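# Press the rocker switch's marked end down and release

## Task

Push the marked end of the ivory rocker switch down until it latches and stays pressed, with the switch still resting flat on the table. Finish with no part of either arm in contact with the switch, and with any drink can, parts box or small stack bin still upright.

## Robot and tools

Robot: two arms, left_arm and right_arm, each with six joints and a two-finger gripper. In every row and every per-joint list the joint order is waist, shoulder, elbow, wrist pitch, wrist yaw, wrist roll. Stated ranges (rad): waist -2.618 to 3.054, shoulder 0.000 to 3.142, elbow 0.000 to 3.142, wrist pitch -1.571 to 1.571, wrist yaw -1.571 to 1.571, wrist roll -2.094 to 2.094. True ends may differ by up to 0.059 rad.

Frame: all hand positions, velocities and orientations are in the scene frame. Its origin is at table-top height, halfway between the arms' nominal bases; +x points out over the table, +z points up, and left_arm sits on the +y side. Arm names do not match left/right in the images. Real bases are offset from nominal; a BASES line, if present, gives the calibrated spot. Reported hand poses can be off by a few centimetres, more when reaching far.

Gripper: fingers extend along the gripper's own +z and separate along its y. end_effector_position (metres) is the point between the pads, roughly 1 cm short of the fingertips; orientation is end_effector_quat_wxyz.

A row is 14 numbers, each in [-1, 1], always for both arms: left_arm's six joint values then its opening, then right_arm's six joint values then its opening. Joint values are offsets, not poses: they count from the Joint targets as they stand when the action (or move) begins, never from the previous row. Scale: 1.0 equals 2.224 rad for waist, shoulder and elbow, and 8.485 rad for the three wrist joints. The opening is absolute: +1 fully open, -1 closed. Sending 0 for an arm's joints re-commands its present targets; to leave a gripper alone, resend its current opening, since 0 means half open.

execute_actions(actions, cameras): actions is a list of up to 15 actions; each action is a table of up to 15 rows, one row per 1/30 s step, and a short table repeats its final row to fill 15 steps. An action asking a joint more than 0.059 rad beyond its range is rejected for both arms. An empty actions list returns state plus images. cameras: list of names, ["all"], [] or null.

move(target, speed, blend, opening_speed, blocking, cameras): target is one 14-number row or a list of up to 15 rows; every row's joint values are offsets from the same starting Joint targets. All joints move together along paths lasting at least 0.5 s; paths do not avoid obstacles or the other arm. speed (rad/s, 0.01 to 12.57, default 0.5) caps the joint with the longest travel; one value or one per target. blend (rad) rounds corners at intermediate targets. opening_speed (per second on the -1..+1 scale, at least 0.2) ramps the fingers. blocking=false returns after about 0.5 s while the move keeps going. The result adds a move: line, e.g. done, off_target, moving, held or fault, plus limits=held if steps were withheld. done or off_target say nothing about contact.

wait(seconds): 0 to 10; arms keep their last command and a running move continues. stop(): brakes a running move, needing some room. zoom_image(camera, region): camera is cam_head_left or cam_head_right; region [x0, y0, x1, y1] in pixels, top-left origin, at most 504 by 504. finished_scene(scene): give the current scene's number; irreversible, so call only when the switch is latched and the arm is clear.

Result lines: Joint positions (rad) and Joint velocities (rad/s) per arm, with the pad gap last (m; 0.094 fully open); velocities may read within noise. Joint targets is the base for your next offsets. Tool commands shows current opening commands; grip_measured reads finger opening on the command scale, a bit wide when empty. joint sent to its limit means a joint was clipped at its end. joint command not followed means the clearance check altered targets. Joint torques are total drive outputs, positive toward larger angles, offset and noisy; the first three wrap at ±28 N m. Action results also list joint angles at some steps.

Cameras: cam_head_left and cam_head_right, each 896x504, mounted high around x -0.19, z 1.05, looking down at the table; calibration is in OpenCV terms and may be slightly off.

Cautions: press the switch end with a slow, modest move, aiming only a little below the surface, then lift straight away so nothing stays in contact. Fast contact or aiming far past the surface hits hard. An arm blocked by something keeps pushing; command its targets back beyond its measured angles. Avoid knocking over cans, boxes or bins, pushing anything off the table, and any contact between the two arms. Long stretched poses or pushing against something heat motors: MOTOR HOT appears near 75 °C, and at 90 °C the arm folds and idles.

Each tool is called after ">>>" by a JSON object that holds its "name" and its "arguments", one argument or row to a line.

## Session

>>> {"name": "execute_actions", "arguments": {
  "actions": []
}}

>>> {"name": "zoom_image", "arguments": {
  "camera": "cam_head_left",
  "region": [580, 60, 640, 100]
}}

>>> {"name": "zoom_image", "arguments": {
  "camera": "cam_head_right",
  "region": [310, 45, 370, 85]
}}

>>> {"name": "zoom_image", "arguments": {
  "camera": "cam_head_left",
  "region": [180, 215, 440, 420]
}}

>>> {"name": "zoom_image", "arguments": {
  "camera": "cam_head_left",
  "region": [400, 215, 660, 420]
}}

>>> {"name": "zoom_image", "arguments": {
  "camera": "cam_head_right",
  "region": [180, 215, 440, 420]
}}

>>> {"name": "zoom_image", "arguments": {
  "camera": "cam_head_right",
  "region": [420, 215, 680, 420]
}}

Scene clock: 0.00 s.
left_arm: end_effector_position=(+0.4252, +0.2846, +0.1121) grip_measured=+1.000 end_effector_quat_wxyz=(+0.604, -0.041, +0.796, +0.012) | right_arm: end_effector_position=(+0.4148, -0.2792, +0.1161) grip_measured=+1.000 end_effector_quat_wxyz=(+0.622, +0.064, +0.779, -0.053)
Joint positions: left_arm=[0.015 1.501 0.327 0.9 -0.072 -0.052 0.094] | right_arm=[-0.001 1.617 0.385 1.006 0.133 0.026 0.094]
Joint velocities: within noise
Joint torques (N m): no reading
Heat: left arm: 24 °C; right arm: 27 °C.
Joint targets: left_arm=[0.015 1.492 0.336 0.909 -0.072 -0.052] | right_arm=[-0.001 1.609 0.393 1.009 0.134 0.026]
Tool commands: left_gripper/opening=+1.0 right_gripper/opening=+1.0

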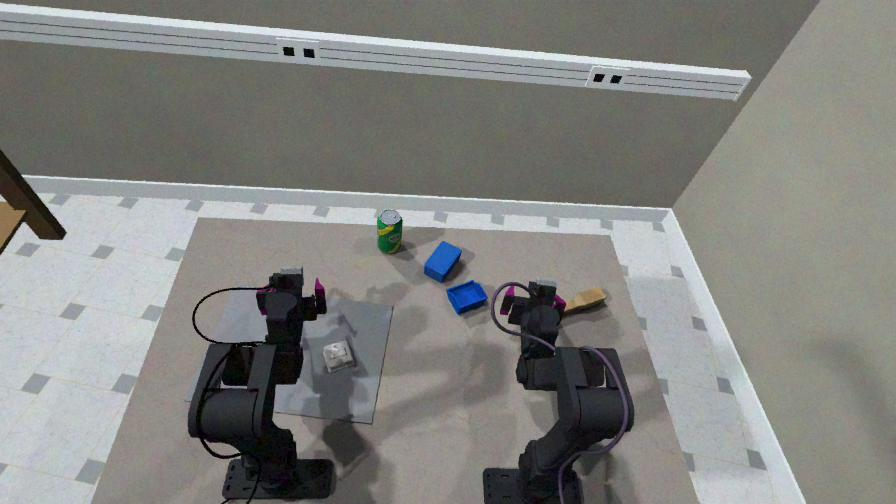

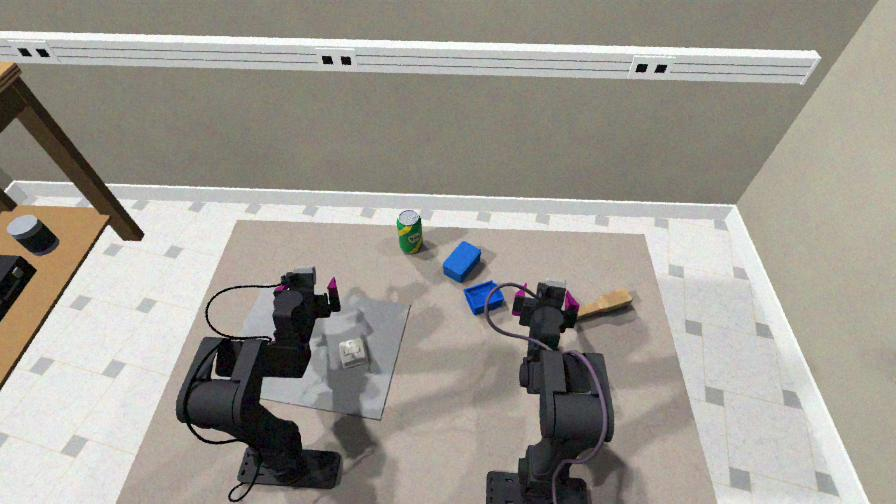

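Scaled by 8.400 from the camera's 896x504 image, which has a finer 1280x720 frame.

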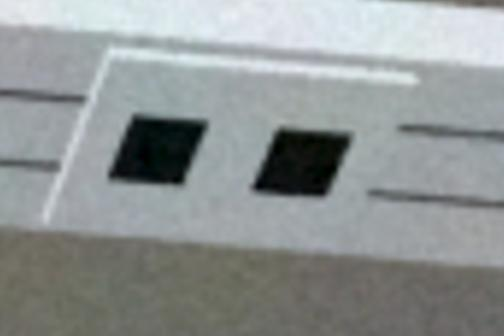

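Scaled by 8.400 from the camera's 896x504 image, which has a finer 1280x720 frame.

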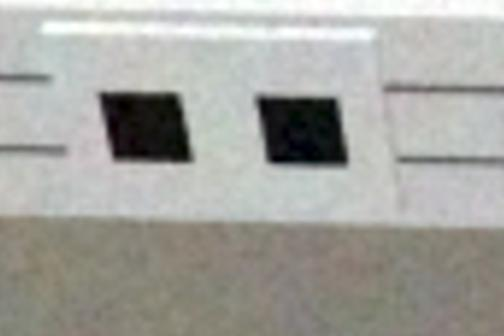

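Scaled by 1.938 from the camera's 896x504 image, which has a finer 1280x720 frame.

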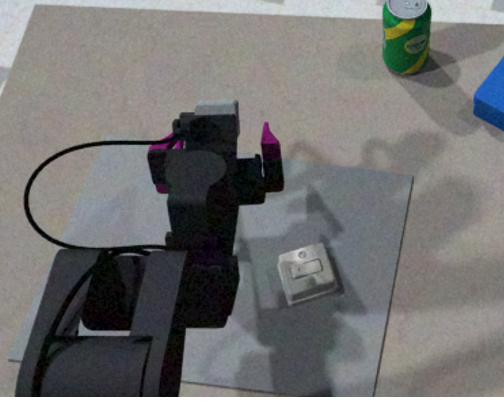

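Scaled by 1.938 from the camera's 896x504 image, which has a finer 1280x720 frame.

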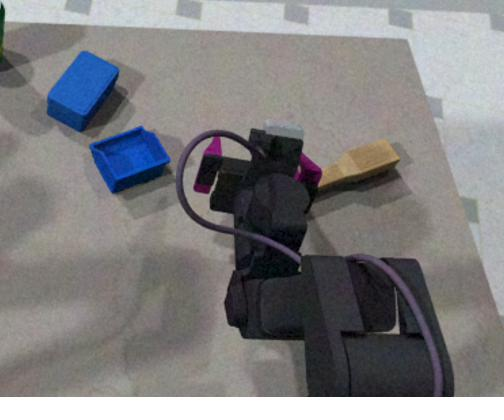

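Scaled by 1.938 from the camera's 896x504 image, which has a finer 1280x720 frame.

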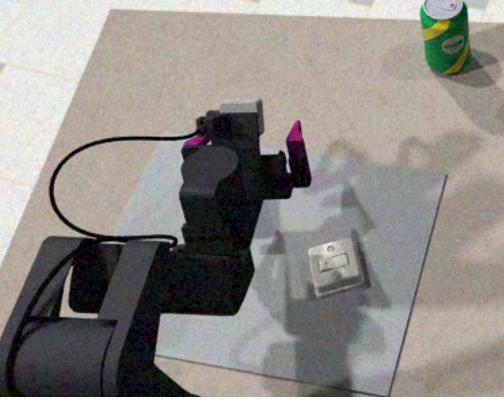

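Scaled by 1.938 from the camera's 896x504 image, which has a finer 1280x720 frame.

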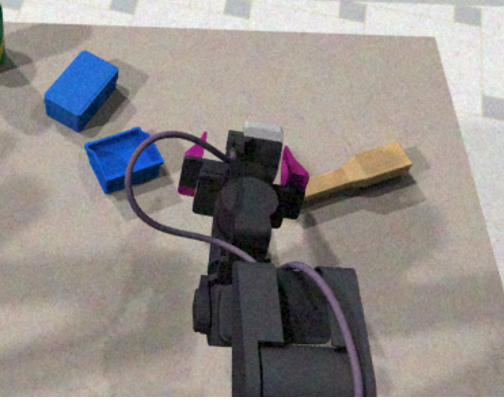

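Visible right away; zooming in on the switch.

>>> {"name": "zoom_image", "arguments": {
  "camera": "cam_head_left",
  "region": [310, 325, 370, 385]
}}

>>> {"name": "zoom_image", "arguments": {
  "camera": "cam_head_right",
  "region": [322, 322, 382, 382]
}}

Scaled by 8.400 from the camera's 896x504 image, which has a finer 1280x720 frame.

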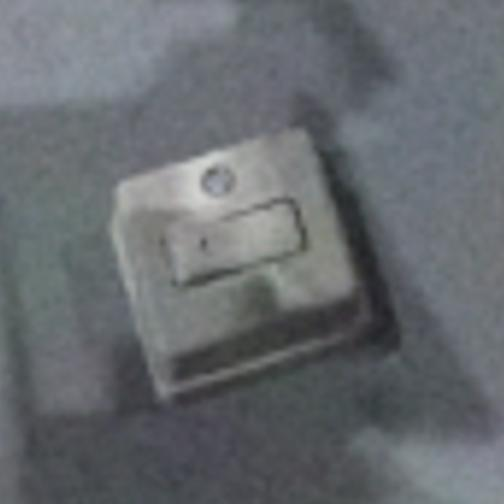

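Scaled by 8.400 from the camera's 896x504 image, which has a finer 1280x720 frame.

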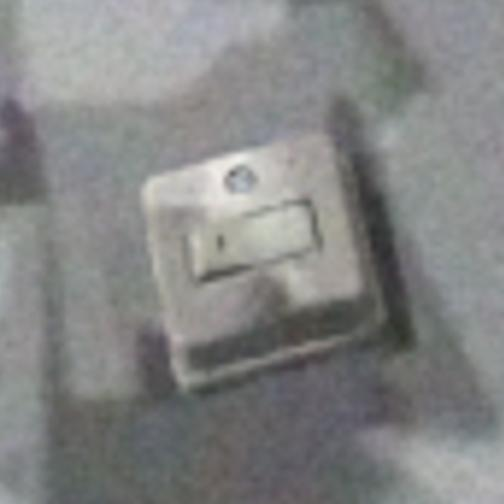

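>>> {"name": "move", "arguments": {
  "target": [
    [-0.05171,0.02608,0.27608,-0.07177,0,0,-1.0, 0,0,0,0,0,0,1.0],
    [-0.14096,0.04586,0.34892,-0.23524,0.00849,0.00613,-1.0, 0,0,0,0,0,0,1.0],
    [-0.14096,0.06862,0.28103,-0.21252,0.00849,0.00613,-1.0, 0,0,0,0,0,0,1.0],
    [-0.14096,0.03058,0.38849,-0.25209,0.00849,0.00613,-1.0, 0,0,0,0,0,0,1.0],
    [0.08318,0.03058,0.38849,-0.25209,0.00849,0.00613,-1.0, 0,0,0,0,0,0,1.0]
  ],
  "speed": [1.7,1.7,0.2,0.8,1.5],
  "blend": [0.15,0,0,0,0],
  "cameras": ["all"]
}}

>>> {"name": "zoom_image", "arguments": {
  "camera": "cam_head_left",
  "region": [310, 325, 370, 385]
}}

>>> {"name": "zoom_image", "arguments": {
  "camera": "cam_head_right",
  "region": [322, 322, 382, 382]
}}

Scene clock: 12.77 s.
left_arm: end_effector_position=(+0.2891, +0.3196, +0.0934) grip_measured=-0.995 end_effector_quat_wxyz=(-0.027, -0.095, +0.995, -0.001) | right_arm: end_effector_position=(+0.4145, -0.2793, +0.1151) grip_measured=+1.000 end_effector_quat_wxyz=(+0.620, +0.064, +0.780, -0.054)
Joint positions: left_arm=[0.198 1.584 1.18 -1.221 -0.002 -0.011 0] | right_arm=[-0.001 1.617 0.385 1.002 0.134 0.026 0.094]
Joint torques (N m): left_arm=[0.12 -7.54 8.43 0.33 0.05 0.1] | right_arm=[0.01 -5.33 5.97 2.14 0.02 -0.03]
Heat: left arm: 25 °C; right arm: 30 °C.
Joint targets: left_arm=[0.200 1.560 1.200 -1.229 0.000 -0.001] | right_arm=[-0.001 1.609 0.393 1.009 0.134 0.026]
move: done

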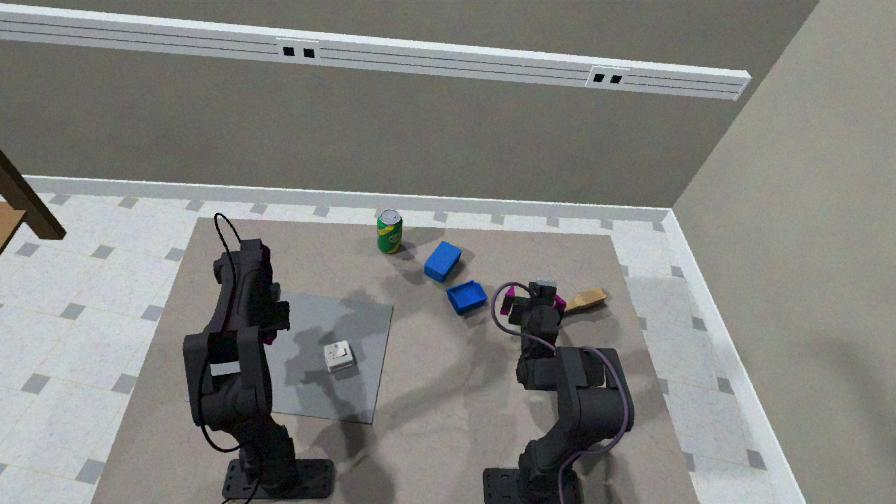

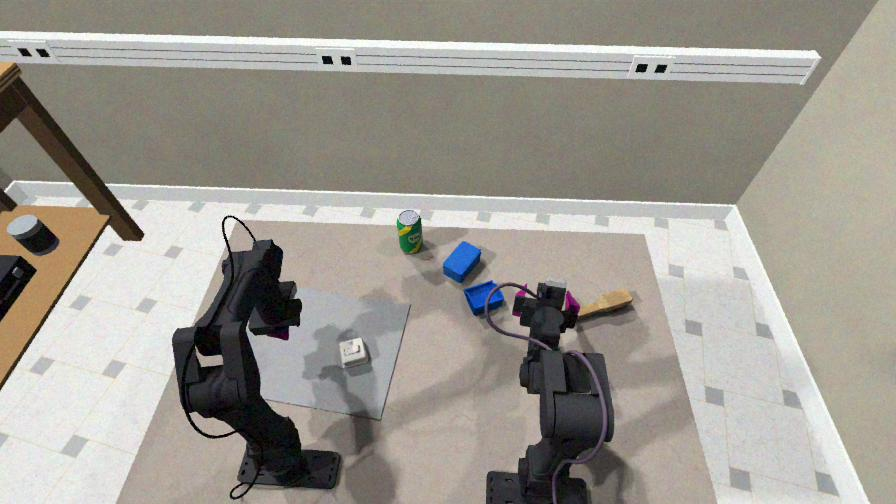

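Scaled by 8.400 from the camera's 896x504 image, which has a finer 1280x720 frame.

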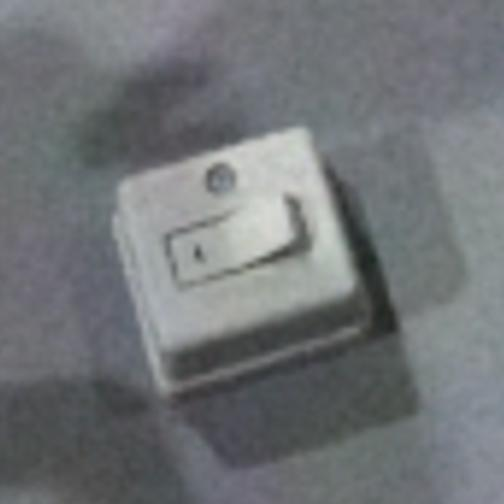

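Scaled by 8.400 from the camera's 896x504 image, which has a finer 1280x720 frame.

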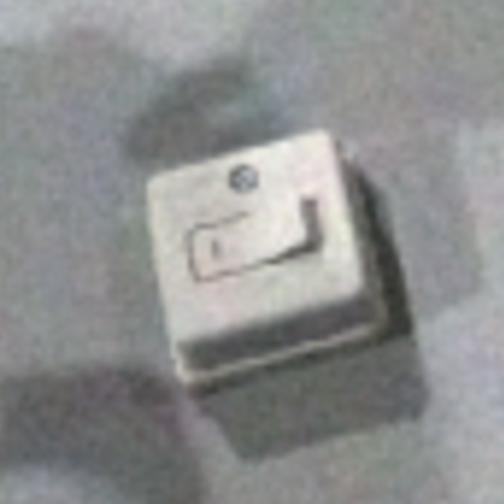

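The marked end is now down and the switch is lying flat, with the arm clear of it.

>>> {"name": "finished_scene", "arguments": {
  "scene": 3
}}

The scene is finished: the task was done.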